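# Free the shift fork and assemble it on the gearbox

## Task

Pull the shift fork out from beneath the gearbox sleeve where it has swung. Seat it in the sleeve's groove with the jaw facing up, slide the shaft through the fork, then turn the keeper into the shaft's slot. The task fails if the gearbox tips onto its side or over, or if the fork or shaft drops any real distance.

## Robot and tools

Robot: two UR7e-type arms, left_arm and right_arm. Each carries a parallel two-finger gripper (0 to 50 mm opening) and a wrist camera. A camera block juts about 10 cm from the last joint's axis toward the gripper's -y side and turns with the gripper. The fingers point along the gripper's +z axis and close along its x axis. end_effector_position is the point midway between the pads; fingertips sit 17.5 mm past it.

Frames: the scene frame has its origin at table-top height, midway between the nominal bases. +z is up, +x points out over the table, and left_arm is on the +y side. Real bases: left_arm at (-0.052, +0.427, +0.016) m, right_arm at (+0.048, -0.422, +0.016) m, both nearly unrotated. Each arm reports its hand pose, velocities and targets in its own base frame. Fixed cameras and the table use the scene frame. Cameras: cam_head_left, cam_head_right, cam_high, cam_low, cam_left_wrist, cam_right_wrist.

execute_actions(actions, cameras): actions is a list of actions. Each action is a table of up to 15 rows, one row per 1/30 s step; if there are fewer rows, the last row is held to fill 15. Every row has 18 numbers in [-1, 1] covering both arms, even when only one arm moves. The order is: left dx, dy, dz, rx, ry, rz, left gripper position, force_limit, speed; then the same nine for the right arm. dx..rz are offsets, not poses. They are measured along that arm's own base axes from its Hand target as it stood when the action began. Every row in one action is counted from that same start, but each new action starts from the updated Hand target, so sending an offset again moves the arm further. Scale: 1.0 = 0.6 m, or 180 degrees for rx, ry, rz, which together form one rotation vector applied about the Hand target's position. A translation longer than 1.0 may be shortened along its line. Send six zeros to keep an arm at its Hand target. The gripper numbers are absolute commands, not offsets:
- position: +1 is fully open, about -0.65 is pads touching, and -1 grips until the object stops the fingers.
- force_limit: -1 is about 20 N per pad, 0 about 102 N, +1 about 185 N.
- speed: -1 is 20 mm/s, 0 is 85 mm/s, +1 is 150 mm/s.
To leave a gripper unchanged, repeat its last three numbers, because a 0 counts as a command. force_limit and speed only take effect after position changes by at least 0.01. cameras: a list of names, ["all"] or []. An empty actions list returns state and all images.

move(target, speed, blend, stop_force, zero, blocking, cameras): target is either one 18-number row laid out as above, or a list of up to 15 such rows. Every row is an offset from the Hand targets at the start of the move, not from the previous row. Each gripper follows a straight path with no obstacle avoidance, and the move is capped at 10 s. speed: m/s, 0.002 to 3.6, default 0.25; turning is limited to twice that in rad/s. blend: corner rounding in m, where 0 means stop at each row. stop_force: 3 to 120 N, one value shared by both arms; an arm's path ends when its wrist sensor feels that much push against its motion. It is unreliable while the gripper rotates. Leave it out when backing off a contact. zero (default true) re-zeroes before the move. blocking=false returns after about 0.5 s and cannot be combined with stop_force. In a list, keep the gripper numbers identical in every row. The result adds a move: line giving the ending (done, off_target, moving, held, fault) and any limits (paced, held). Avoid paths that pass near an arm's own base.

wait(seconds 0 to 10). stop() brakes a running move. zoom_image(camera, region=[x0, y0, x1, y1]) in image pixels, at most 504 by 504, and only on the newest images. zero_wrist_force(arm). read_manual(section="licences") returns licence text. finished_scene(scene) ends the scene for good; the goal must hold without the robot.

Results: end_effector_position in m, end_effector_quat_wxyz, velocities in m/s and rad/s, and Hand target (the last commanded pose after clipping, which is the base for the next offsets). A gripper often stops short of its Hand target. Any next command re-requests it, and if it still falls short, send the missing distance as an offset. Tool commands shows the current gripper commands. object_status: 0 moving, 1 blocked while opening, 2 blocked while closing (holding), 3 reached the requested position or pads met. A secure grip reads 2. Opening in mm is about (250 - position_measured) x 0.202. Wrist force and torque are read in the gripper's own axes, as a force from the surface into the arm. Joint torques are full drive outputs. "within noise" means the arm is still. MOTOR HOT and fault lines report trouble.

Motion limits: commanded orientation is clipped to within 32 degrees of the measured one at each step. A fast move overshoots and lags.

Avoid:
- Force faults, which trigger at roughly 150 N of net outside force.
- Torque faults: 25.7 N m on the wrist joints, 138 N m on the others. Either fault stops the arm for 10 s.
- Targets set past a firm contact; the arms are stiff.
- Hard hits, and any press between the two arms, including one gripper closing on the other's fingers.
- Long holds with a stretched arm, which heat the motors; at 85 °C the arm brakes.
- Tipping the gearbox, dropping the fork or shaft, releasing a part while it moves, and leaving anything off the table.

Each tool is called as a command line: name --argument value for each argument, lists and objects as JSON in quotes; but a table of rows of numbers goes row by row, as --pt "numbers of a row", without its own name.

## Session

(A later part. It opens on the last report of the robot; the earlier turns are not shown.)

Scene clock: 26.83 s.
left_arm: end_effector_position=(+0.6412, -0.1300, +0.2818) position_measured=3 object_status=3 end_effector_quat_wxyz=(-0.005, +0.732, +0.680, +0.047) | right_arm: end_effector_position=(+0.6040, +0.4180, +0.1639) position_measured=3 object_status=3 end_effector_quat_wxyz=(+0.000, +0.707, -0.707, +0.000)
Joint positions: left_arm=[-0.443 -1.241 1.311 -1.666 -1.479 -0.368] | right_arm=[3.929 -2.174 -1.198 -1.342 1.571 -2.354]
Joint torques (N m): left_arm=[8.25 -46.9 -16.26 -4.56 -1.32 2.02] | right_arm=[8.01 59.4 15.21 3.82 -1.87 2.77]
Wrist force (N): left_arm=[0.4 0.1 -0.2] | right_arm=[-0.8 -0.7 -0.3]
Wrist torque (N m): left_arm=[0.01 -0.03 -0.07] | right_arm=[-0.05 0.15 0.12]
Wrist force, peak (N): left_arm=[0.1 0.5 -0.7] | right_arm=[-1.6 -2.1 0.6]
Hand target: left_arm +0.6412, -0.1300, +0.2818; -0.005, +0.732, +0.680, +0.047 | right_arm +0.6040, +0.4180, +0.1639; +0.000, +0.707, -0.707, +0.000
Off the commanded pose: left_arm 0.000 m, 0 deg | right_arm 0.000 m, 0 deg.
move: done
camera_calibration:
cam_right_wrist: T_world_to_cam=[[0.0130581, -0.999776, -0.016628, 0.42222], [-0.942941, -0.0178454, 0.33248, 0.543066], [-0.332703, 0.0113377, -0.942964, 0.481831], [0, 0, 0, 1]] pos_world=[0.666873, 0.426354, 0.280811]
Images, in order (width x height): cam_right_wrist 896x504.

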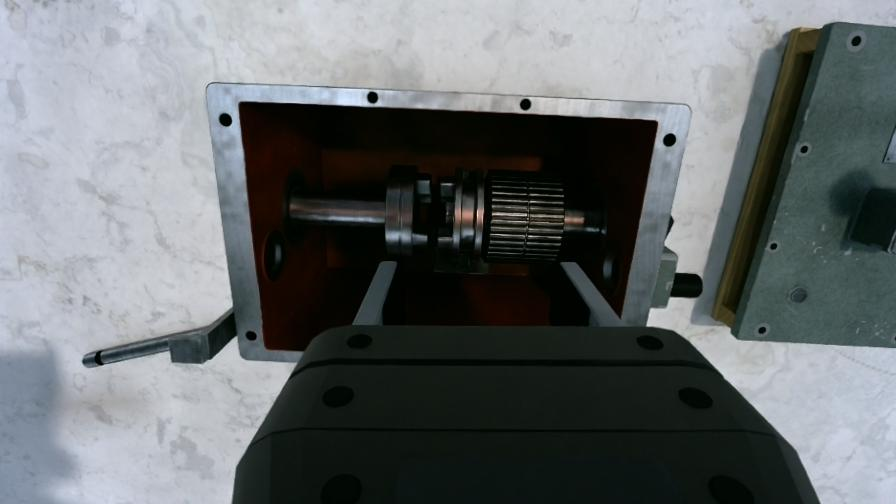

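zoom_image --camera "cam_right_wrist" --region '[70, 290, 250, 380]'

zoom_image --camera "cam_right_wrist" --region '[600, 200, 720, 320]'

Scaled by 2.800 from the camera's 896x504 image, which has a finer 1280x720 frame.

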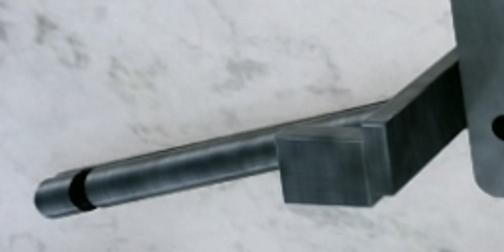

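Scaled by 4.200 from the camera's 896x504 image, which has a finer 1280x720 frame.

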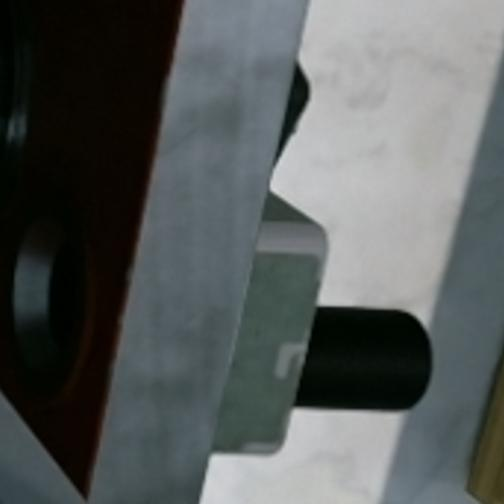

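move --pt "0 0 0 0 0 0 1 1 1 0 0 0.2 0 0 0 1 1 1" --pt "0 -0.1 0 -0.0576 -0.0357 -0.238 1 1 1 0 -0.45 0.233 0 0 0 1 1 1" --pt "0.048 -0.3 -0.2197 -0.1152 -0.0714 -0.4755 1 1 1 0 -0.45 0.233 0 0 0 1 1 1" --cameras '["cam_left_wrist", "cam_head_left"]' --blend '[0.03,0.03,0]' --speed 0.3

zoom_image --camera "cam_left_wrist" --region '[300, 60, 600, 300]'

Scene clock: 34.07 s.
left_arm: end_effector_position=(+0.6700, -0.3100, +0.1500) position_measured=3 object_status=3 end_effector_quat_wxyz=(+0.217, +0.976, +0.000, +0.000) | right_arm: end_effector_position=(+0.6040, +0.1480, +0.3037) position_measured=3 object_status=3 end_effector_quat_wxyz=(+0.000, +0.707, -0.707, +0.000)
Joint positions: left_arm=[-0.483 -1.001 1.412 -2.196 -1.954 1.047] | right_arm=[3.598 -1.847 -1.316 -1.55 1.571 -2.685]
Joint torques (N m): left_arm=[-10.46 -38.17 -31.78 -2.04 -2.33 1.96] | right_arm=[-9.96 47.11 16.26 3.96 1.38 -2.41]
Wrist force (N): left_arm=[-0.4 -0.7 -0.4] | right_arm=[-0.9 -0.4 0.1]
Wrist torque (N m): left_arm=[-0.12 0.03 -0.17] | right_arm=[0.00 0.15 0.22]
Wrist force, peak (N): left_arm=[-0.7 -1.1 -0.5] | right_arm=[-1.9 -0.9 -2.2]
Hand target: left_arm +0.6700, -0.3100, +0.1500; +0.217, +0.976, +0.000, +0.000 | right_arm +0.6040, +0.1480, +0.3037; +0.000, +0.707, -0.707, +0.000
Off the commanded pose: left_arm 0.000 m, 0 deg | right_arm 0.000 m, 0 deg.
move: done
camera_calibration:
cam_left_wrist: T_world_to_cam=[[0.999874, 0.015506, 0.00342985, -0.657512], [0.00826685, -0.692611, 0.721264, -0.317215], [0.0135595, -0.721145, -0.692652, 0.00671581], [0, 0, 0, 1]] pos_world=[0.659961, -0.204668, 0.235703]
Images, in order (width x height): cam_head_left 896x504, cam_left_wrist 896x504.

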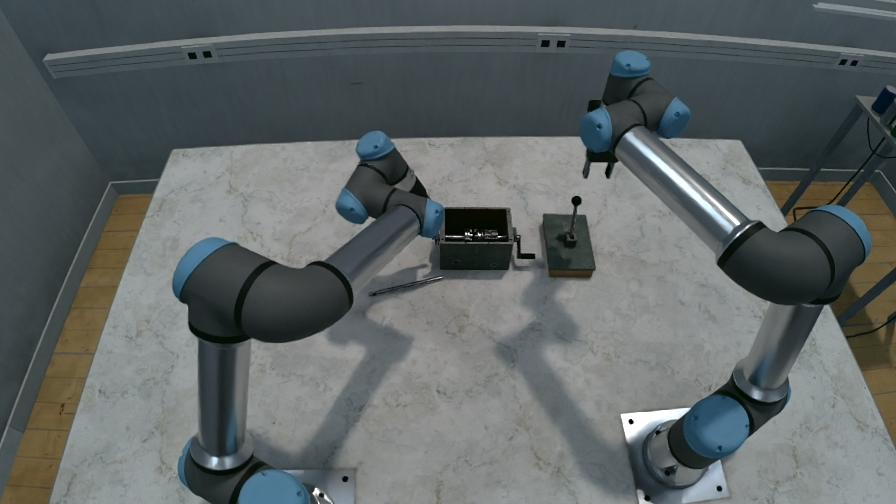

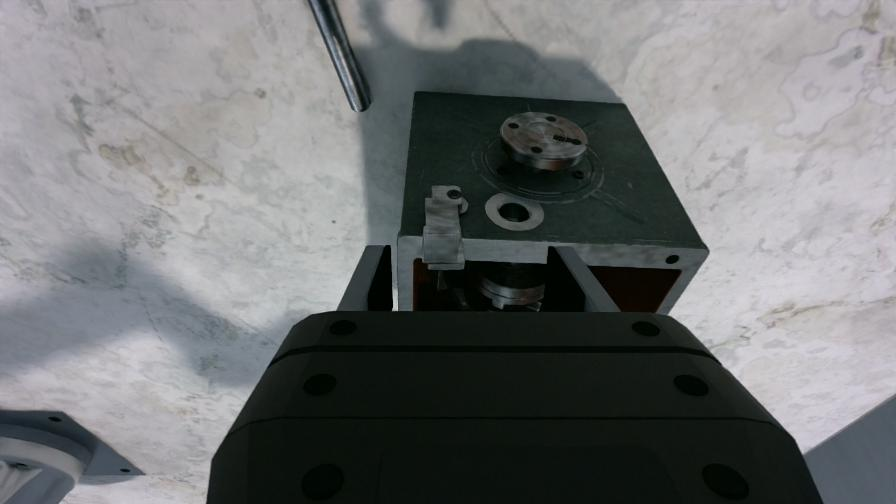

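Scaled by 1.680 from the camera's 896x504 image, which has a finer 1280x720 frame.

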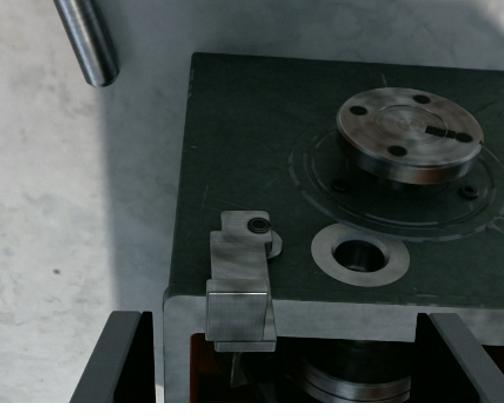

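move --pt "0 0.05 0.1 0 0 0 1 1 1 0 0 0 0 0 0 1 1 1" --pt "-0.1667 0.2 0.05 0.138 0.0187 0.0842 1 1 1 0 0 0 0 0 0 1 1 1" --cameras '["cam_left_wrist"]' --blend '[0.03,0]' --speed 0.3

zoom_image --camera "cam_left_wrist" --region '[340, 0, 560, 180]'

Scene clock: 38.50 s.
left_arm: end_effector_position=(+0.5700, -0.1900, +0.1800) position_measured=3 object_status=3 end_effector_quat_wxyz=(+0.000, +0.991, +0.134, +0.000) | right_arm: end_effector_position=(+0.6040, +0.1480, +0.3037) position_measured=3 object_status=3 end_effector_quat_wxyz=(+0.000, +0.707, -0.707, +0.000)
Joint positions: left_arm=[-0.546 -1.293 1.636 -1.915 -1.571 0.757] | right_arm=[3.598 -1.847 -1.316 -1.55 1.571 -2.685]
Joint torques (N m): left_arm=[-10.18 -43.42 -14.61 -1.61 1.46 -2.44] | right_arm=[-9.94 47.62 17.96 4.2 1.26 -2.49]
Wrist force (N): left_arm=[0.2 0.6 0.3] | right_arm=[-0.7 -0.6 -0.2]
Wrist torque (N m): left_arm=[0.10 -0.06 0.04] | right_arm=[-0.03 0.13 0.22]
Wrist force, peak (N): left_arm=[-0.8 -0.4 2.4] | right_arm=[-0.9 -0.8 0.0]
Hand target: left_arm +0.5700, -0.1900, +0.1800; +0.000, +0.991, +0.134, +0.000 | right_arm +0.6040, +0.1480, +0.3037; +0.000, +0.707, -0.707, +0.000
Off the commanded pose: left_arm 0.000 m, 0 deg | right_arm 0.000 m, 0 deg.
move: done
camera_calibration:
cam_left_wrist: T_world_to_cam=[[0.960678, 0.277505, 0.00945845, -0.488471], [0.255488, -0.896773, 0.36128, -0.369791], [0.108739, -0.344657, -0.932409, 0.175837], [0, 0, 0, 1]] pos_world=[0.54462, -0.135462, 0.30217]
Images, in order (width x height): cam_left_wrist 896x504.

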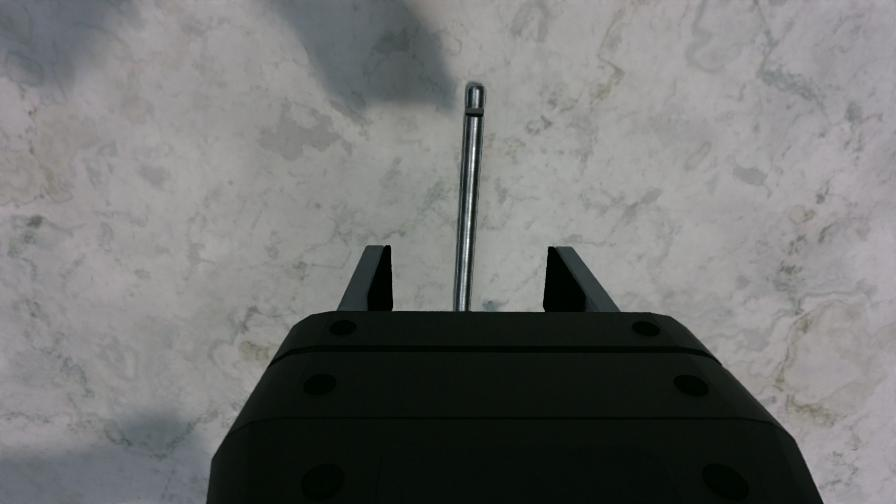

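Scaled by 2.291 from the camera's 896x504 image, which has a finer 1280x720 frame.

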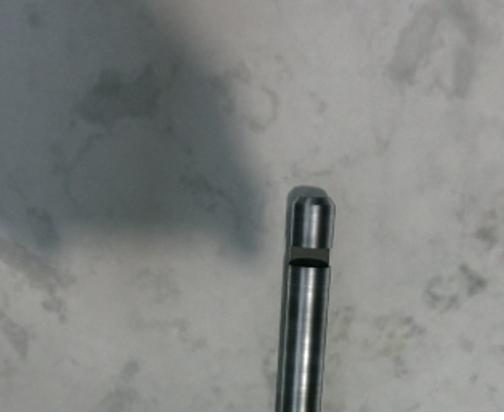

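zoom_image --camera "cam_left_wrist" --region '[455, 75, 495, 135]'

Scaled by 8.400 from the camera's 896x504 image, which has a finer 1280x720 frame.

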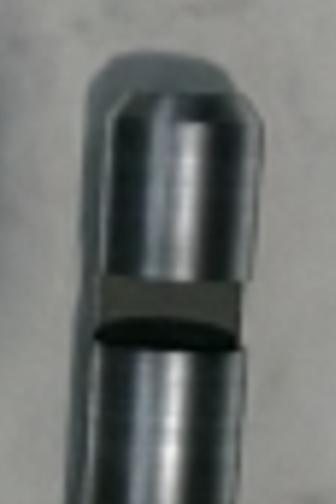

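move --target '[0.0085,0.0377,-0.2,0,0,-0.011,1,1,1, 0,0,0,0,0,0,1,1,1]' --cameras '["cam_left_wrist"]' --speed 0.25

Scene clock: 40.03 s.
left_arm: end_effector_position=(+0.5751, -0.1674, +0.0600) position_measured=3 object_status=3 end_effector_quat_wxyz=(+0.000, +0.993, +0.117, +0.000) | right_arm: end_effector_position=(+0.6040, +0.1480, +0.3037) position_measured=3 object_status=3 end_effector_quat_wxyz=(+0.000, +0.707, -0.707, +0.000)
Joint positions: left_arm=[-0.508 -1.162 1.8 -2.209 -1.571 0.829] | right_arm=[3.598 -1.847 -1.316 -1.55 1.571 -2.685]
Joint torques (N m): left_arm=[8.61 -29.96 -11.3 -4.45 -1.4 1.95] | right_arm=[-9.04 48.43 16.77 3.99 1.26 -2.76]
Wrist force (N): left_arm=[0.3 0.2 -0.1] | right_arm=[-0.7 -0.8 0.2]
Wrist torque (N m): left_arm=[0.00 -0.05 -0.04] | right_arm=[-0.05 0.12 0.22]
Wrist force, peak (N): left_arm=[-0.3 1.2 -2.3] | right_arm=[-0.9 -0.7 -0.3]
Hand target: left_arm +0.5751, -0.1674, +0.0600; +0.000, +0.993, +0.117, +0.000 | right_arm +0.6040, +0.1480, +0.3037; +0.000, +0.707, -0.707, +0.000
Off the commanded pose: left_arm 0.000 m, 0 deg | right_arm 0.000 m, 0 deg.
move: done
camera_calibration:
cam_left_wrist: T_world_to_cam=[[0.969658, 0.24428, 0.00951897, -0.509286], [0.224471, -0.905097, 0.361125, -0.291013], [0.0968314, -0.348031, -0.932469, 0.0774608], [0, 0, 0, 1]] pos_world=[0.551657, -0.112028, 0.18217]
Images, in order (width x height): cam_left_wrist 896x504.

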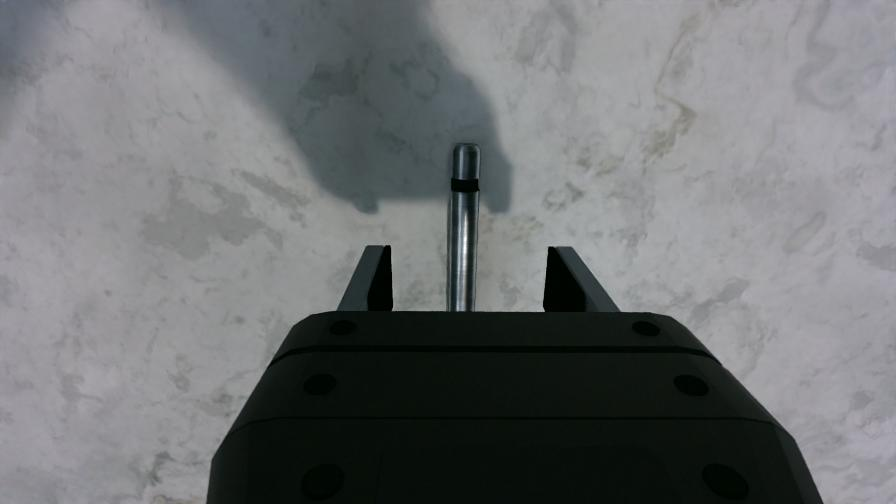

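move --target '[0,0,-0.08,0,0,0,1,1,1, 0,0,0,0,0,0,1,1,1]' --speed 0.1

move --target '[0,0,-0.0167,0,0,0,1,1,1, 0,0,0,0,0,0,1,1,1]' --speed 0.01 --stop_force 5 --cameras '["cam_left_wrist"]'

Scene clock: 41.30 s.
left_arm: end_effector_position=(+0.5751, -0.1674, +0.0120) position_measured=3 object_status=3 end_effector_quat_wxyz=(+0.000, +0.993, +0.117, +0.000) | right_arm: end_effector_position=(+0.6040, +0.1480, +0.3037) position_measured=3 object_status=3 end_effector_quat_wxyz=(+0.000, +0.707, -0.707, +0.000)
Joint positions: left_arm=[-0.508 -1.088 1.839 -2.323 -1.571 0.829] | right_arm=[3.598 -1.847 -1.316 -1.55 1.571 -2.685]
Joint torques (N m): left_arm=[2.4 -30.85 -10.15 -4.36 -0.94 0.27] | right_arm=[-8.84 46.89 17.99 4.09 1.16 -2.73]
Wrist force (N): left_arm=[-0.4 0.6 -0.2] | right_arm=[-1.0 -0.6 -0.1]
Wrist torque (N m): left_arm=[0.08 0.03 -0.06] | right_arm=[-0.02 0.16 0.22]
Wrist force, peak (N): left_arm=[0.5 0.5 -1.3] | right_arm=[-1.0 -0.8 -0.1]
Hand target: left_arm +0.5751, -0.1674, +0.0120; +0.000, +0.993, +0.117, +0.000 | right_arm +0.6040, +0.1480, +0.3037; +0.000, +0.707, -0.707, +0.000
Off the commanded pose: left_arm 0.000 m, 0 deg | right_arm 0.000 m, 0 deg.
move: done

Scene clock: 42.97 s.
left_arm: end_effector_position=(+0.5751, -0.1674, +0.0021) position_measured=3 object_status=3 end_effector_quat_wxyz=(+0.000, +0.993, +0.117, +0.000) | right_arm: end_effector_position=(+0.6040, +0.1480, +0.3037) position_measured=3 object_status=3 end_effector_quat_wxyz=(+0.000, +0.707, -0.707, +0.000)
Joint positions: left_arm=[-0.508 -1.071 1.845 -2.346 -1.571 0.829] | right_arm=[3.598 -1.847 -1.316 -1.55 1.571 -2.685]
Joint torques (N m): left_arm=[1.72 -43.45 -11.09 -1.25 0.68 0.22] | right_arm=[-9.09 48.04 16.27 3.87 1.43 -2.47]
Wrist force (N): left_arm=[-0.7 -0.9 -8.1] | right_arm=[-0.7 -0.6 0.0]
Wrist torque (N m): left_arm=[-0.02 -0.30 -0.02] | right_arm=[-0.02 0.12 0.22]
Wrist force, peak (N): left_arm=[-1.0 -1.0 -8.8] | right_arm=[-0.9 -0.8 -0.1]
Hand target: left_arm +0.5751, -0.1674, +0.0022; +0.000, +0.993, +0.117, +0.000 | right_arm +0.6040, +0.1480, +0.3037; +0.000, +0.707, -0.707, +0.000
Off the commanded pose: left_arm 0.000 m, 0 deg | right_arm 0.000 m, 0 deg.
move: contact (left_arm)
camera_calibration:
cam_left_wrist: T_world_to_cam=[[0.969667, 0.244246, 0.00942874, -0.508637], [0.224473, -0.905105, 0.361104, -0.270117], [0.0967324, -0.348035, -0.932478, 0.0236292], [0, 0, 0, 1]] pos_world=[0.551557, -0.112028, 0.12437]
Images, in order (width x height): cam_left_wrist 896x504.

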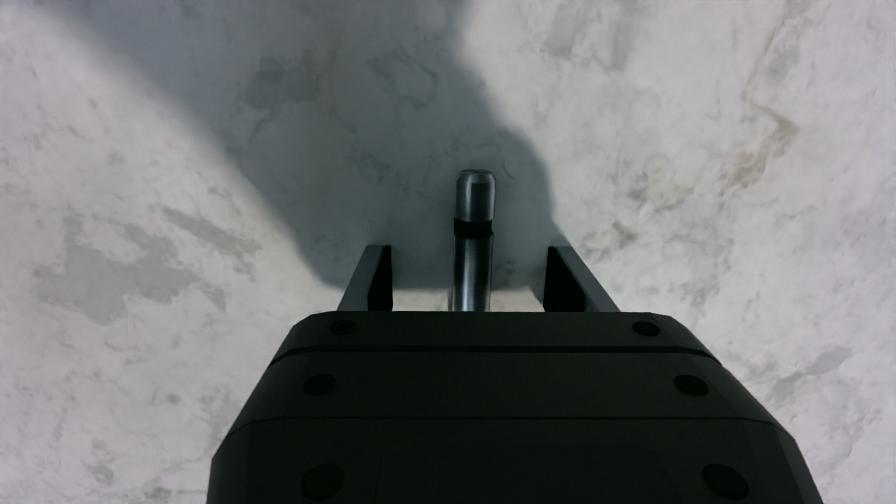

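move --pt "0.002 0.0005 0.0025 0 0 0 1 1 1 0 0 0 0 0 0 1 1 1" --pt "0.002 0.0005 0.0025 0 0 0 -1 -0.4 -0.8 0 0 0 0 0 0 1 1 1" --speed 0.05 --cameras '["cam_left_wrist"]'

Scene clock: 45.17 s.
left_arm: end_effector_position=(+0.5763, -0.1671, +0.0037) position_measured=197 object_status=2 end_effector_quat_wxyz=(+0.000, +0.993, +0.117, +0.000) | right_arm: end_effector_position=(+0.6040, +0.1480, +0.3037) position_measured=3 object_status=3 end_effector_quat_wxyz=(+0.000, +0.707, -0.707, +0.000)
Joint positions: left_arm=[-0.506 -1.072 1.841 -2.341 -1.571 0.831] | right_arm=[3.598 -1.847 -1.316 -1.55 1.571 -2.685]
Joint torques (N m): left_arm=[8.78 -46.82 -26.77 -1.95 0.58 1.87] | right_arm=[-8.53 45.77 18.85 3.9 1.32 -2.4]
Wrist force (N): left_arm=[0.1 0.5 0.1] | right_arm=[-0.9 -0.7 -0.2]
Wrist torque (N m): left_arm=[0.05 -0.04 -0.07] | right_arm=[-0.03 0.15 0.23]
Wrist force, peak (N): left_arm=[-0.4 -0.8 -7.9] | right_arm=[-0.9 -0.8 -0.2]
Hand target: left_arm +0.5763, -0.1671, +0.0037; +0.000, +0.993, +0.117, +0.000 | right_arm +0.6040, +0.1480, +0.3037; +0.000, +0.707, -0.707, +0.000
Off the commanded pose: left_arm 0.000 m, 0 deg | right_arm 0.000 m, 0 deg.
move: done
camera_calibration:
cam_left_wrist: T_world_to_cam=[[0.969658, 0.244281, 0.00951969, -0.509987], [0.224468, -0.905085, 0.361159, -0.27068], [0.0968402, -0.348063, -0.932456, 0.024941], [0, 0, 0, 1]] pos_world=[0.552857, -0.111727, 0.12587]
Images, in order (width x height): cam_left_wrist 896x504.

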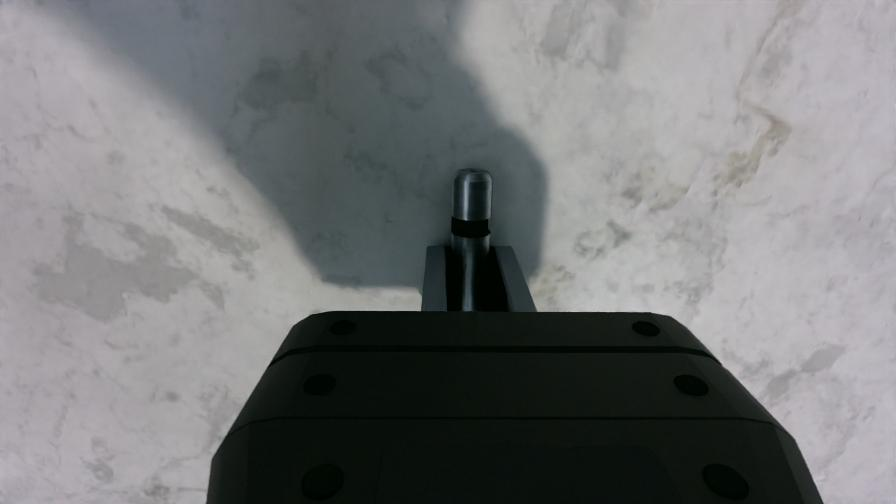

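move --pt "0 0 0.05 0 0 0 -1 -0.4 -0.8 0 0 0 0 0 0 1 1 1" --pt "0.1 0.15 0.27 0 0 -0.0872 -1 -0.4 -0.8 0 0 0 0 0 0 1 1 1" --speed '[0.08,0.2]' --cameras '["cam_left_wrist","cam_high"]'

Scene clock: 47.47 s.
left_arm: end_effector_position=(+0.6363, -0.0771, +0.1657) position_measured=197 object_status=2 end_effector_quat_wxyz=(+0.000, +1.000, -0.020, +0.000) | right_arm: end_effector_position=(+0.6040, +0.1480, +0.3037) position_measured=3 object_status=3 end_effector_quat_wxyz=(+0.000, +0.707, -0.707, +0.000)
Joint positions: left_arm=[-0.33 -1.19 1.535 -1.916 -1.571 1.281] | right_arm=[3.598 -1.847 -1.316 -1.55 1.571 -2.685]
Joint torques (N m): left_arm=[8.82 -32.18 -32.37 -1.75 -1.48 2.1] | right_arm=[-9.9 46.75 18.77 3.75 1.16 -2.48]
Wrist force (N): left_arm=[0.2 0.3 1.8] | right_arm=[-0.8 -0.6 0.1]
Wrist torque (N m): left_arm=[0.11 -0.04 -0.01] | right_arm=[-0.03 0.14 0.22]
Wrist force, peak (N): left_arm=[-1.2 1.6 3.6] | right_arm=[-0.9 -0.8 -0.3]
Hand target: left_arm +0.6363, -0.0771, +0.1657; +0.000, +1.000, -0.020, +0.000 | right_arm +0.6040, +0.1480, +0.3037; +0.000, +0.707, -0.707, +0.000
Off the commanded pose: left_arm 0.000 m, 0 deg | right_arm 0.000 m, 0 deg.
move: done
camera_calibration:
cam_left_wrist: T_world_to_cam=[[0.999585, -0.027155, 0.00957594, -0.631572], [-0.0287804, -0.932043, 0.361204, -0.102178], [-0.000883284, -0.36133, -0.932438, 0.262661], [0, 0, 0, 1]] pos_world=[0.628601, -0.0174769, 0.28787]
Images, in order (width x height): cam_high 896x504, cam_left_wrist 896x504.

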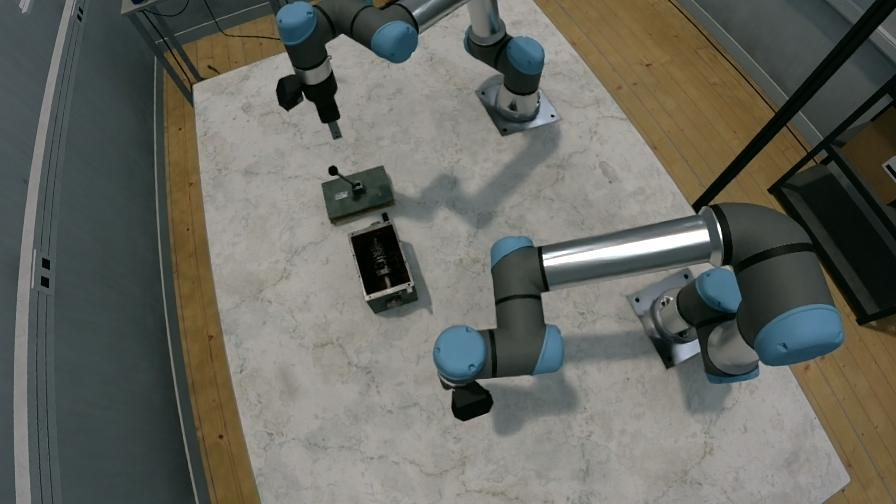

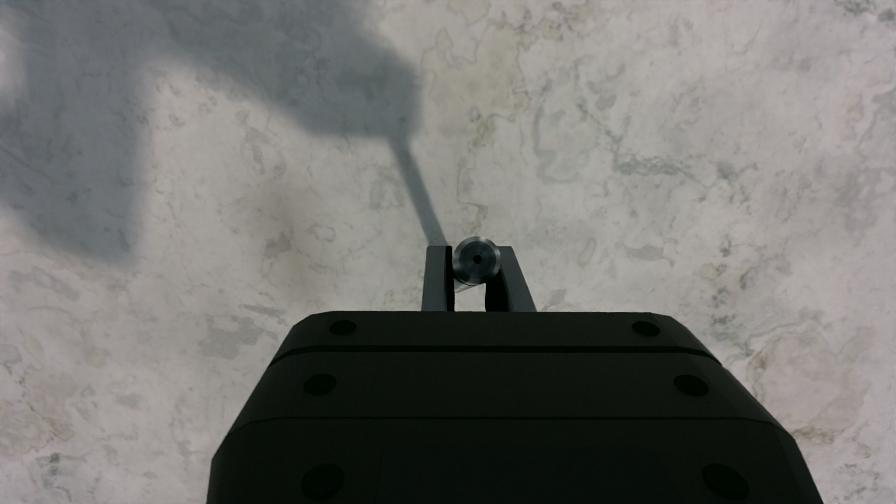

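wait --seconds 0.1 --cameras '["cam_low","cam_head_left","cam_head_right"]'

zoom_image --camera "cam_low" --region '[600, 120, 800, 260]'

Scene clock: 48.27 s.
left_arm: end_effector_position=(+0.6363, -0.0771, +0.1657) position_measured=197 object_status=2 end_effector_quat_wxyz=(+0.000, +1.000, -0.020, +0.000) | right_arm: end_effector_position=(+0.6040, +0.1480, +0.3037) position_measured=3 object_status=3 end_effector_quat_wxyz=(+0.000, +0.707, -0.707, +0.000)
Joint positions: left_arm=[-0.33 -1.19 1.535 -1.916 -1.571 1.281] | right_arm=[3.598 -1.847 -1.316 -1.55 1.571 -2.685]
Joint torques (N m): left_arm=[8.81 -31.73 -32.97 -1.8 -1.43 1.84] | right_arm=[-9.29 47.65 17.13 3.62 1.19 -2.34]
Wrist force (N): left_arm=[0.3 0.5 1.6] | right_arm=[-0.8 -0.7 -0.2]
Wrist torque (N m): left_arm=[0.12 -0.05 -0.01] | right_arm=[-0.04 0.14 0.22]
Wrist force, peak (N): left_arm=[0.4 0.6 1.9] | right_arm=[-0.7 -0.9 0.1]
Hand target: left_arm +0.6363, -0.0771, +0.1657; +0.000, +1.000, -0.020, +0.000 | right_arm +0.6040, +0.1480, +0.3037; +0.000, +0.707, -0.707, +0.000
Tool commands: left_gripper/position=-1.0 left_gripper/force_limit=-0.4 left_gripper/speed=-0.8 right_gripper/position=+1.0 right_gripper/force_limit=+1.0 right_gripper/speed=+1.0
Off the commanded pose: left_arm 0.000 m, 0 deg | right_arm 0.000 m, 0 deg.
wait: 0.10 s; at rest from the start
Images, in order (width x height): cam_head_left 896x504, cam_head_right 896x504, cam_low 896x504.

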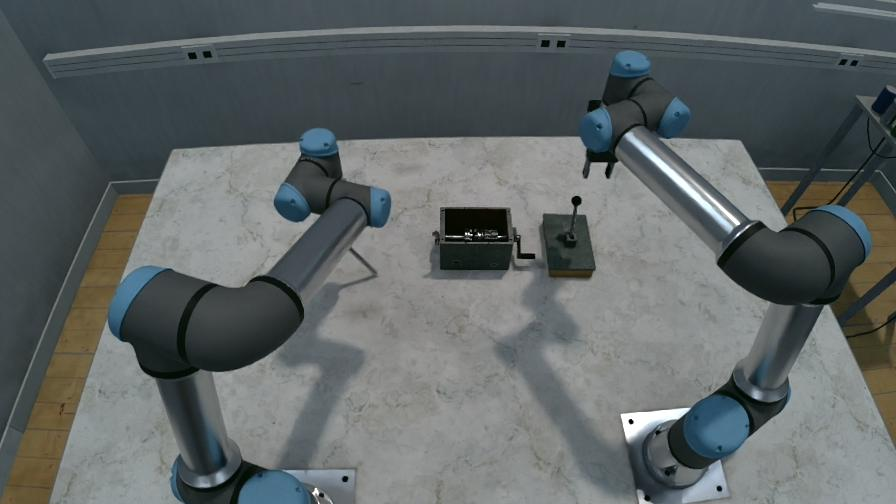

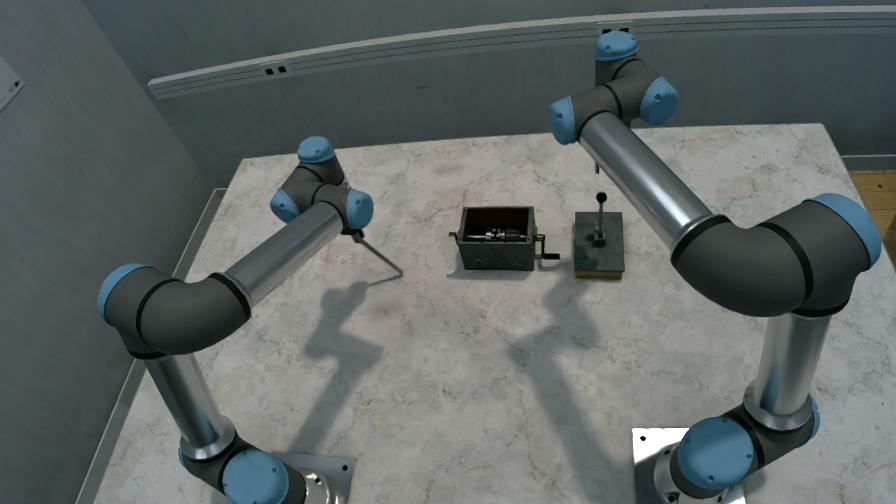

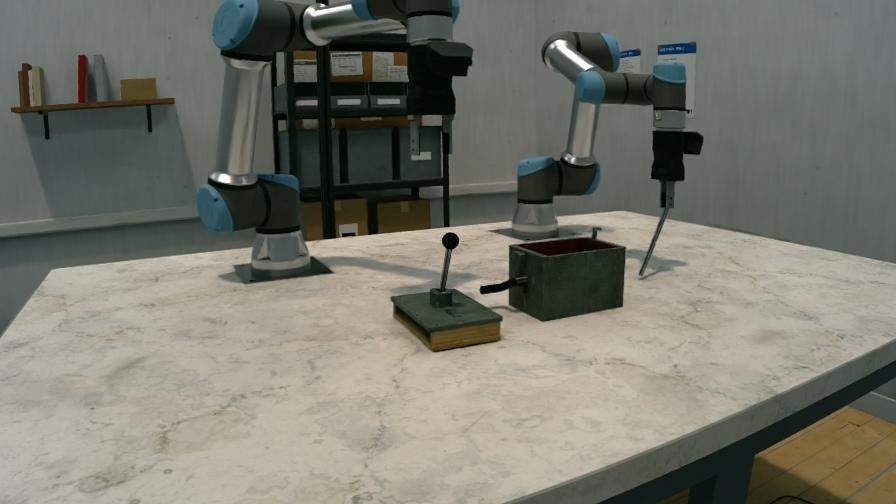

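Scaled by 2.520 from the camera's 896x504 image, which has a finer 1280x720 frame.

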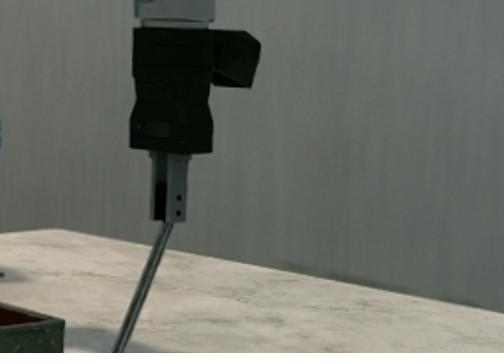

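move --pt "0.003 0.0742 -0.0482 0 0 0 -1 -0.4 -0.8 0 0 0 0 0 0 1 1 1" --pt "0.005 0.1265 -0.1053 0 0 0 -1 -0.4 -0.8 0 0 0 0 0 0 1 1 1" --pt "0.0065 0.1623 -0.174 0 0 0 -1 -0.4 -0.8 0 0 0 0 0 0 1 1 1" --pt "0.007 0.1757 -0.2157 0 0 0 -1 -0.4 -0.8 0 0 0 0 0 0 1 1 1" --speed 0.08 --blend '[0.02,0.02,0.02,0]' --cameras '["cam_left_wrist","cam_low"]'

zoom_image --camera "cam_low" --region '[600, 160, 800, 300]'

Scene clock: 51.30 s.
left_arm: end_effector_position=(+0.6405, +0.0283, +0.0363) position_measured=197 object_status=2 end_effector_quat_wxyz=(+0.000, +1.000, -0.020, +0.000) | right_arm: end_effector_position=(+0.6040, +0.1480, +0.3037) position_measured=3 object_status=3 end_effector_quat_wxyz=(+0.000, +0.707, -0.707, +0.000)
Joint positions: left_arm=[-0.165 -1.046 1.687 -2.213 -1.571 1.446] | right_arm=[3.598 -1.847 -1.316 -1.55 1.571 -2.685]
Joint torques (N m): left_arm=[8.67 -34.75 -11.24 -4.59 -1.38 1.95] | right_arm=[-9.58 48.41 17.94 3.8 1.35 -2.52]
Wrist force (N): left_arm=[0.3 0.2 0.2] | right_arm=[-0.9 -0.7 0.1]
Wrist torque (N m): left_arm=[-0.08 -0.08 0.00] | right_arm=[-0.05 0.15 0.22]
Wrist force, peak (N): left_arm=[-0.1 0.3 2.0] | right_arm=[-0.9 -0.9 -0.3]
Hand target: left_arm +0.6405, +0.0283, +0.0363; +0.000, +1.000, -0.020, +0.000 | right_arm +0.6040, +0.1480, +0.3037; +0.000, +0.707, -0.707, +0.000
Off the commanded pose: left_arm 0.000 m, 0 deg | right_arm 0.000 m, 0 deg.
move: done; blend cut to 0.0131 m at target 3
camera_calibration:
cam_left_wrist: T_world_to_cam=[[0.999585, -0.0271907, 0.00948259, -0.631752], [-0.02878, -0.932042, 0.361206, 0.0428864], [-0.000983286, -0.361329, -0.932438, 0.180248], [0, 0, 0, 1]] pos_world=[0.632901, 0.0879231, 0.15857]
Images, in order (width x height): cam_low 896x504, cam_left_wrist 896x504.

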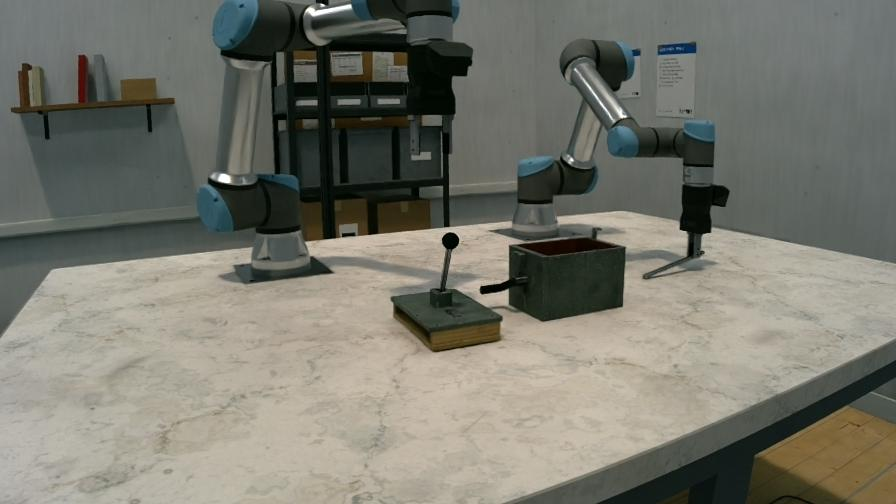

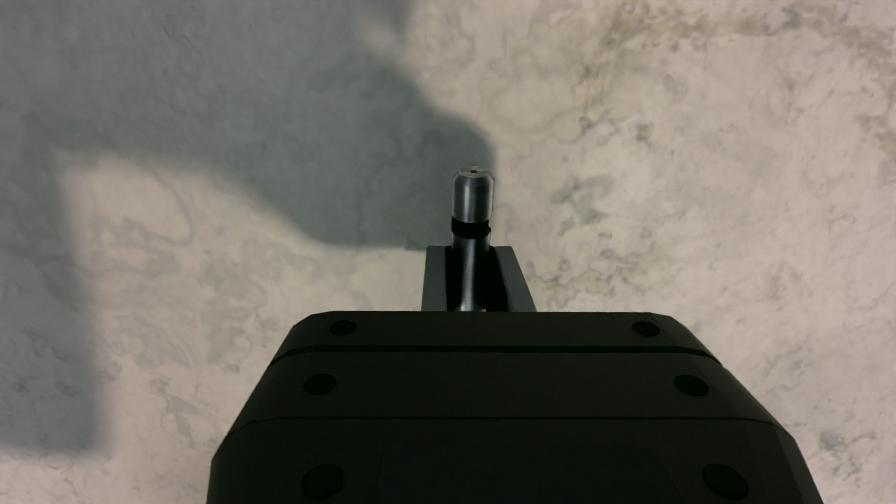

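Scaled by 2.520 from the camera's 896x504 image, which has a finer 1280x720 frame.

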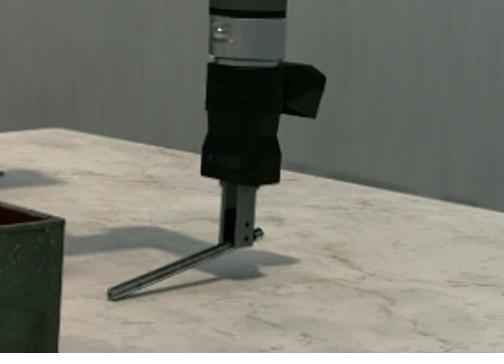

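move --target '[0,0.004,-0.05,0,0,0,-1,-0.4,-0.8, 0,0,0,0,0,0,1,1,1]' --speed 0.03 --stop_force 6 --cameras '["cam_left_wrist"]'

Scene clock: 53.23 s.
left_arm: end_effector_position=(+0.6405, +0.0307, +0.0063) position_measured=197 object_status=2 end_effector_quat_wxyz=(+0.000, +1.000, -0.020, +0.000) | right_arm: end_effector_position=(+0.6040, +0.1480, +0.3037) position_measured=3 object_status=3 end_effector_quat_wxyz=(+0.000, +0.707, -0.707, +0.000)
Joint positions: left_arm=[-0.161 -1.001 1.709 -2.279 -1.571 1.449] | right_arm=[3.598 -1.847 -1.316 -1.55 1.571 -2.685]
Joint torques (N m): left_arm=[9.13 -34.49 -10.86 -4.67 -1.12 1.88] | right_arm=[-8.47 47.25 16.7 3.66 1.02 -2.13]
Wrist force (N): left_arm=[0.1 0.7 0.4] | right_arm=[-0.6 -0.8 0.0]
Wrist torque (N m): left_arm=[0.01 -0.04 0.01] | right_arm=[-0.05 0.10 0.22]
Wrist force, peak (N): left_arm=[-0.3 0.7 0.9] | right_arm=[-0.9 -0.8 -0.2]
Hand target: left_arm +0.6405, +0.0307, +0.0063; +0.000, +1.000, -0.020, +0.000 | right_arm +0.6040, +0.1480, +0.3037; +0.000, +0.707, -0.707, +0.000
Off the commanded pose: left_arm 0.000 m, 0 deg | right_arm 0.000 m, 0 deg.
move: done
camera_calibration:
cam_left_wrist: T_world_to_cam=[[0.999585, -0.0271907, 0.00948259, -0.631401], [-0.02878, -0.932042, 0.361206, 0.0559956], [-0.000983286, -0.361329, -0.932438, 0.153049], [0, 0, 0, 1]] pos_world=[0.632901, 0.0903231, 0.12847]
Images, in order (width x height): cam_left_wrist 896x504.

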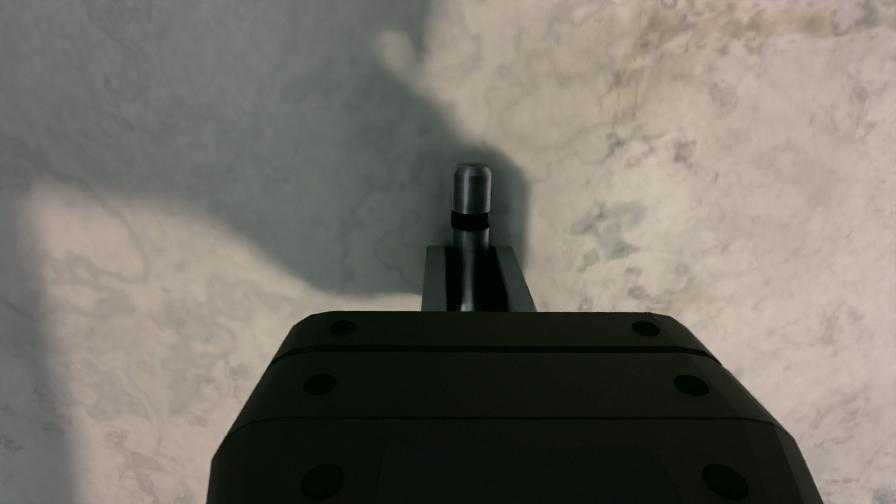

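move --pt "0 0 -0.004 0 0 0 -1 -0.4 -0.8 0 0 0 0 0 0 1 1 1" --pt "0 0 -0.004 0 0 0 -0.3 -0.4 -0.8 0 0 0 0 0 0 1 1 1" --pt "0 0 0.04 0 0 0 -0.3 -0.4 -0.8 0 0 0 0 0 0 1 1 1" --speed 0.05 --cameras '["cam_left_wrist"]'

Scene clock: 55.57 s.
left_arm: end_effector_position=(+0.6405, +0.0307, +0.0302) position_measured=197 object_status=3 end_effector_quat_wxyz=(+0.000, +1.000, -0.020, +0.000) | right_arm: end_effector_position=(+0.6040, +0.1480, +0.3037) position_measured=3 object_status=3 end_effector_quat_wxyz=(+0.000, +0.707, -0.707, +0.000)
Joint positions: left_arm=[-0.161 -1.037 1.692 -2.227 -1.571 1.45] | right_arm=[3.598 -1.847 -1.316 -1.55 1.571 -2.685]
Joint torques (N m): left_arm=[5.76 -50.91 -29.41 -1.83 -0.4 1.74] | right_arm=[-8.01 47.26 16.81 3.78 1.11 -2.17]
Wrist force (N): left_arm=[-0.3 0.2 1.5] | right_arm=[-0.7 -0.6 0.0]
Wrist torque (N m): left_arm=[0.17 0.04 -0.02] | right_arm=[-0.01 0.12 0.22]
Wrist force, peak (N): left_arm=[1.1 1.2 -24.2] | right_arm=[-1.0 -0.7 -0.1]
Hand target: left_arm +0.6405, +0.0307, +0.0303; +0.000, +1.000, -0.020, +0.000 | right_arm +0.6040, +0.1480, +0.3037; +0.000, +0.707, -0.707, +0.000
Off the commanded pose: left_arm 0.000 m, 0 deg | right_arm 0.000 m, 0 deg.
move: done
camera_calibration:
cam_left_wrist: T_world_to_cam=[[0.999585, -0.0271907, 0.00948259, -0.631628], [-0.02878, -0.932042, 0.361206, 0.0473628], [-0.000983286, -0.361329, -0.932438, 0.175334], [0, 0, 0, 1]] pos_world=[0.632901, 0.0903231, 0.15237]
Images, in order (width x height): cam_left_wrist 896x504.

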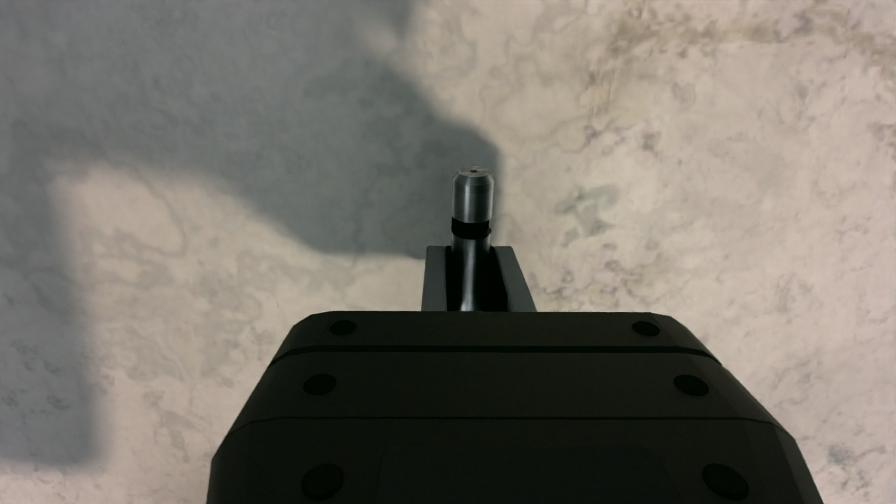

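move --pt "0 0 -0.0425 0 0 0 -0.3 -0.4 -0.8 0 0 0 0 0 0 1 1 1" --pt "0 0 -0.0425 0 0 0 0.1 -0.4 -0.8 0 0 0 0 0 0 1 1 1" --pt "0 0 0.05 0 0 0 0.1 -0.4 -0.8 0 0 0 0 0 0 1 1 1" --speed 0.06 --cameras '["cam_left_wrist"]'

Scene clock: 58.50 s.
left_arm: end_effector_position=(+0.6405, +0.0307, +0.0602) position_measured=138 object_status=3 end_effector_quat_wxyz=(+0.000, +1.000, -0.020, +0.000) | right_arm: end_effector_position=(+0.6040, +0.1480, +0.3037) position_measured=3 object_status=3 end_effector_quat_wxyz=(+0.000, +0.707, -0.707, +0.000)
Joint positions: left_arm=[-0.161 -1.078 1.666 -2.16 -1.571 1.45] | right_arm=[3.598 -1.847 -1.316 -1.55 1.571 -2.685]
Joint torques (N m): left_arm=[2.01 -49.78 -30.47 -1.68 0.58 0.62] | right_arm=[-7.65 46.84 18.37 3.75 1.12 -2.5]
Wrist force (N): left_arm=[0.0 0.4 -0.2] | right_arm=[-0.5 -0.9 0.0]
Wrist torque (N m): left_arm=[0.07 -0.02 -0.02] | right_arm=[-0.07 0.09 0.22]
Wrist force, peak (N): left_arm=[0.2 0.0 1.9] | right_arm=[-1.1 -0.6 -0.2]
Hand target: left_arm +0.6405, +0.0307, +0.0603; +0.000, +1.000, -0.020, +0.000 | right_arm +0.6040, +0.1480, +0.3037; +0.000, +0.707, -0.707, +0.000
Off the commanded pose: left_arm 0.000 m, 0 deg | right_arm 0.000 m, 0 deg.
move: done
camera_calibration:
cam_left_wrist: T_world_to_cam=[[0.999585, -0.0271907, 0.00948259, -0.631912], [-0.02878, -0.932042, 0.361206, 0.0365266], [-0.000983286, -0.361329, -0.932438, 0.203307], [0, 0, 0, 1]] pos_world=[0.632901, 0.0903231, 0.18237]
Images, in order (width x height): cam_left_wrist 896x504.

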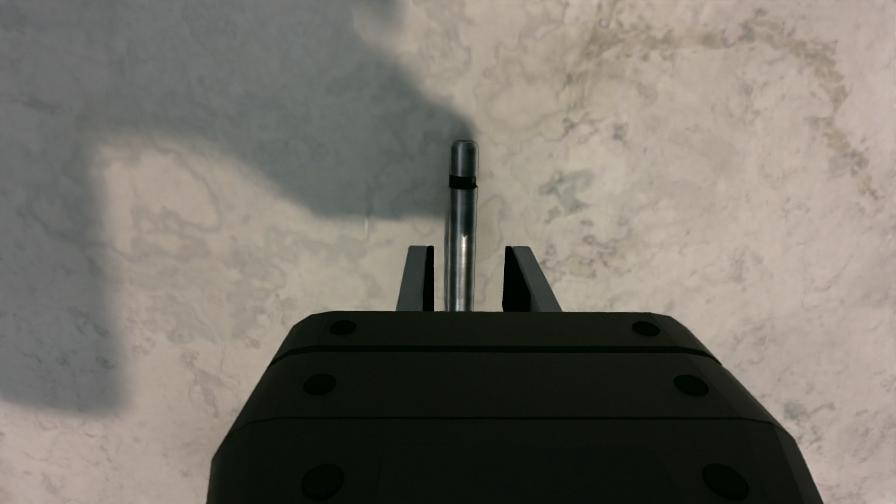

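zoom_image --camera "cam_left_wrist" --region '[440, 130, 490, 200]'

Scaled by 7.200 from the camera's 896x504 image, which has a finer 1280x720 frame.

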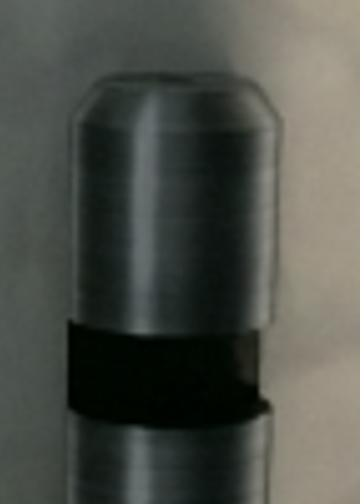

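move --pt "-0.002 -0.0717 -0.04 0 0 0 0.1 -0.4 -0.8 0 0 0 0 0 0 1 1 1" --pt "-0.003 -0.0717 -0.0925 0 0 0 0.1 -0.4 -0.8 0 0 0 0 0 0 1 1 1" --speed 0.08 --cameras '["cam_left_wrist"]'

zoom_image --camera "cam_left_wrist" --region '[430, 20, 530, 120]'

Scene clock: 60.67 s.
left_arm: end_effector_position=(+0.6387, -0.0123, +0.0048) position_measured=138 object_status=3 end_effector_quat_wxyz=(+0.000, +1.000, -0.020, +0.000) | right_arm: end_effector_position=(+0.6040, +0.1480, +0.3037) position_measured=3 object_status=3 end_effector_quat_wxyz=(+0.000, +0.707, -0.707, +0.000)
Joint positions: left_arm=[-0.229 -1.003 1.717 -2.286 -1.571 1.381] | right_arm=[3.598 -1.847 -1.316 -1.55 1.571 -2.685]
Joint torques (N m): left_arm=[-9.8 -34.56 -10.87 -4.39 1.46 -2.14] | right_arm=[-8.38 46.44 17.02 3.83 1.13 -2.12]
Wrist force (N): left_arm=[0.1 0.4 0.1] | right_arm=[-0.6 -0.5 -0.2]
Wrist torque (N m): left_arm=[0.07 -0.02 0.07] | right_arm=[-0.01 0.10 0.22]
Wrist force, peak (N): left_arm=[0.0 1.5 0.1] | right_arm=[-0.8 -0.8 0.0]
Hand target: left_arm +0.6387, -0.0123, +0.0048; +0.000, +1.000, -0.020, +0.000 | right_arm +0.6040, +0.1480, +0.3037; +0.000, +0.707, -0.707, +0.000
Off the commanded pose: left_arm 0.000 m, 0 deg | right_arm 0.000 m, 0 deg.
move: done
camera_calibration:
cam_left_wrist: T_world_to_cam=[[0.999585, -0.0271907, 0.00948259, -0.630758], [-0.02878, -0.932042, 0.361206, 0.0163717], [-0.000983286, -0.361329, -0.932438, 0.136205], [0, 0, 0, 1]] pos_world=[0.631101, 0.0473231, 0.12707]
Images, in order (width x height): cam_left_wrist 896x504.

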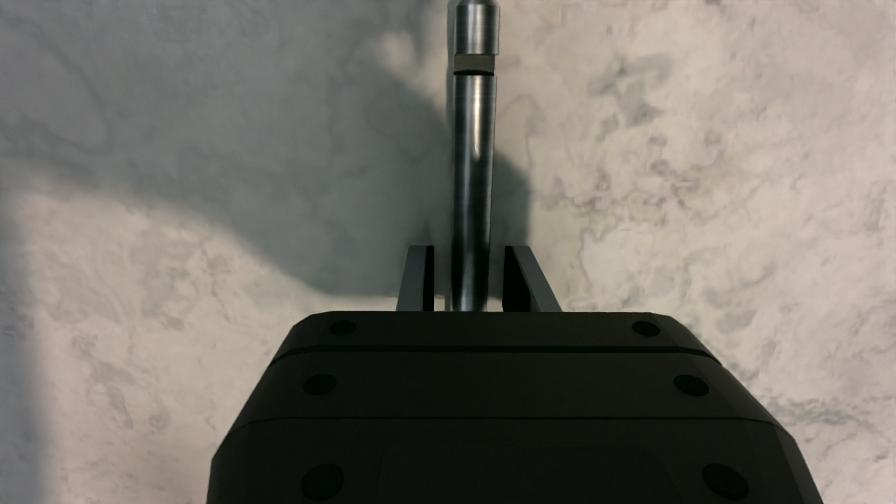

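Scaled by 5.040 from the camera's 896x504 image, which has a finer 1280x720 frame.

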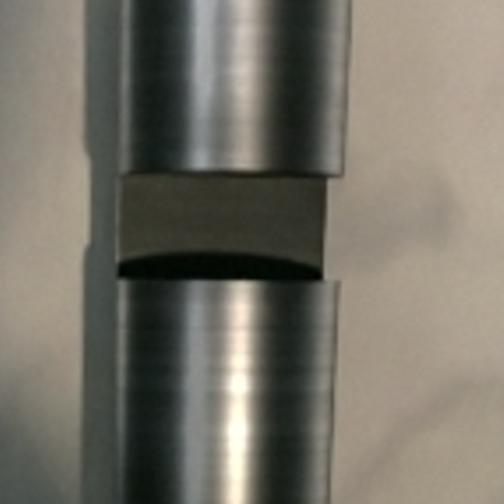

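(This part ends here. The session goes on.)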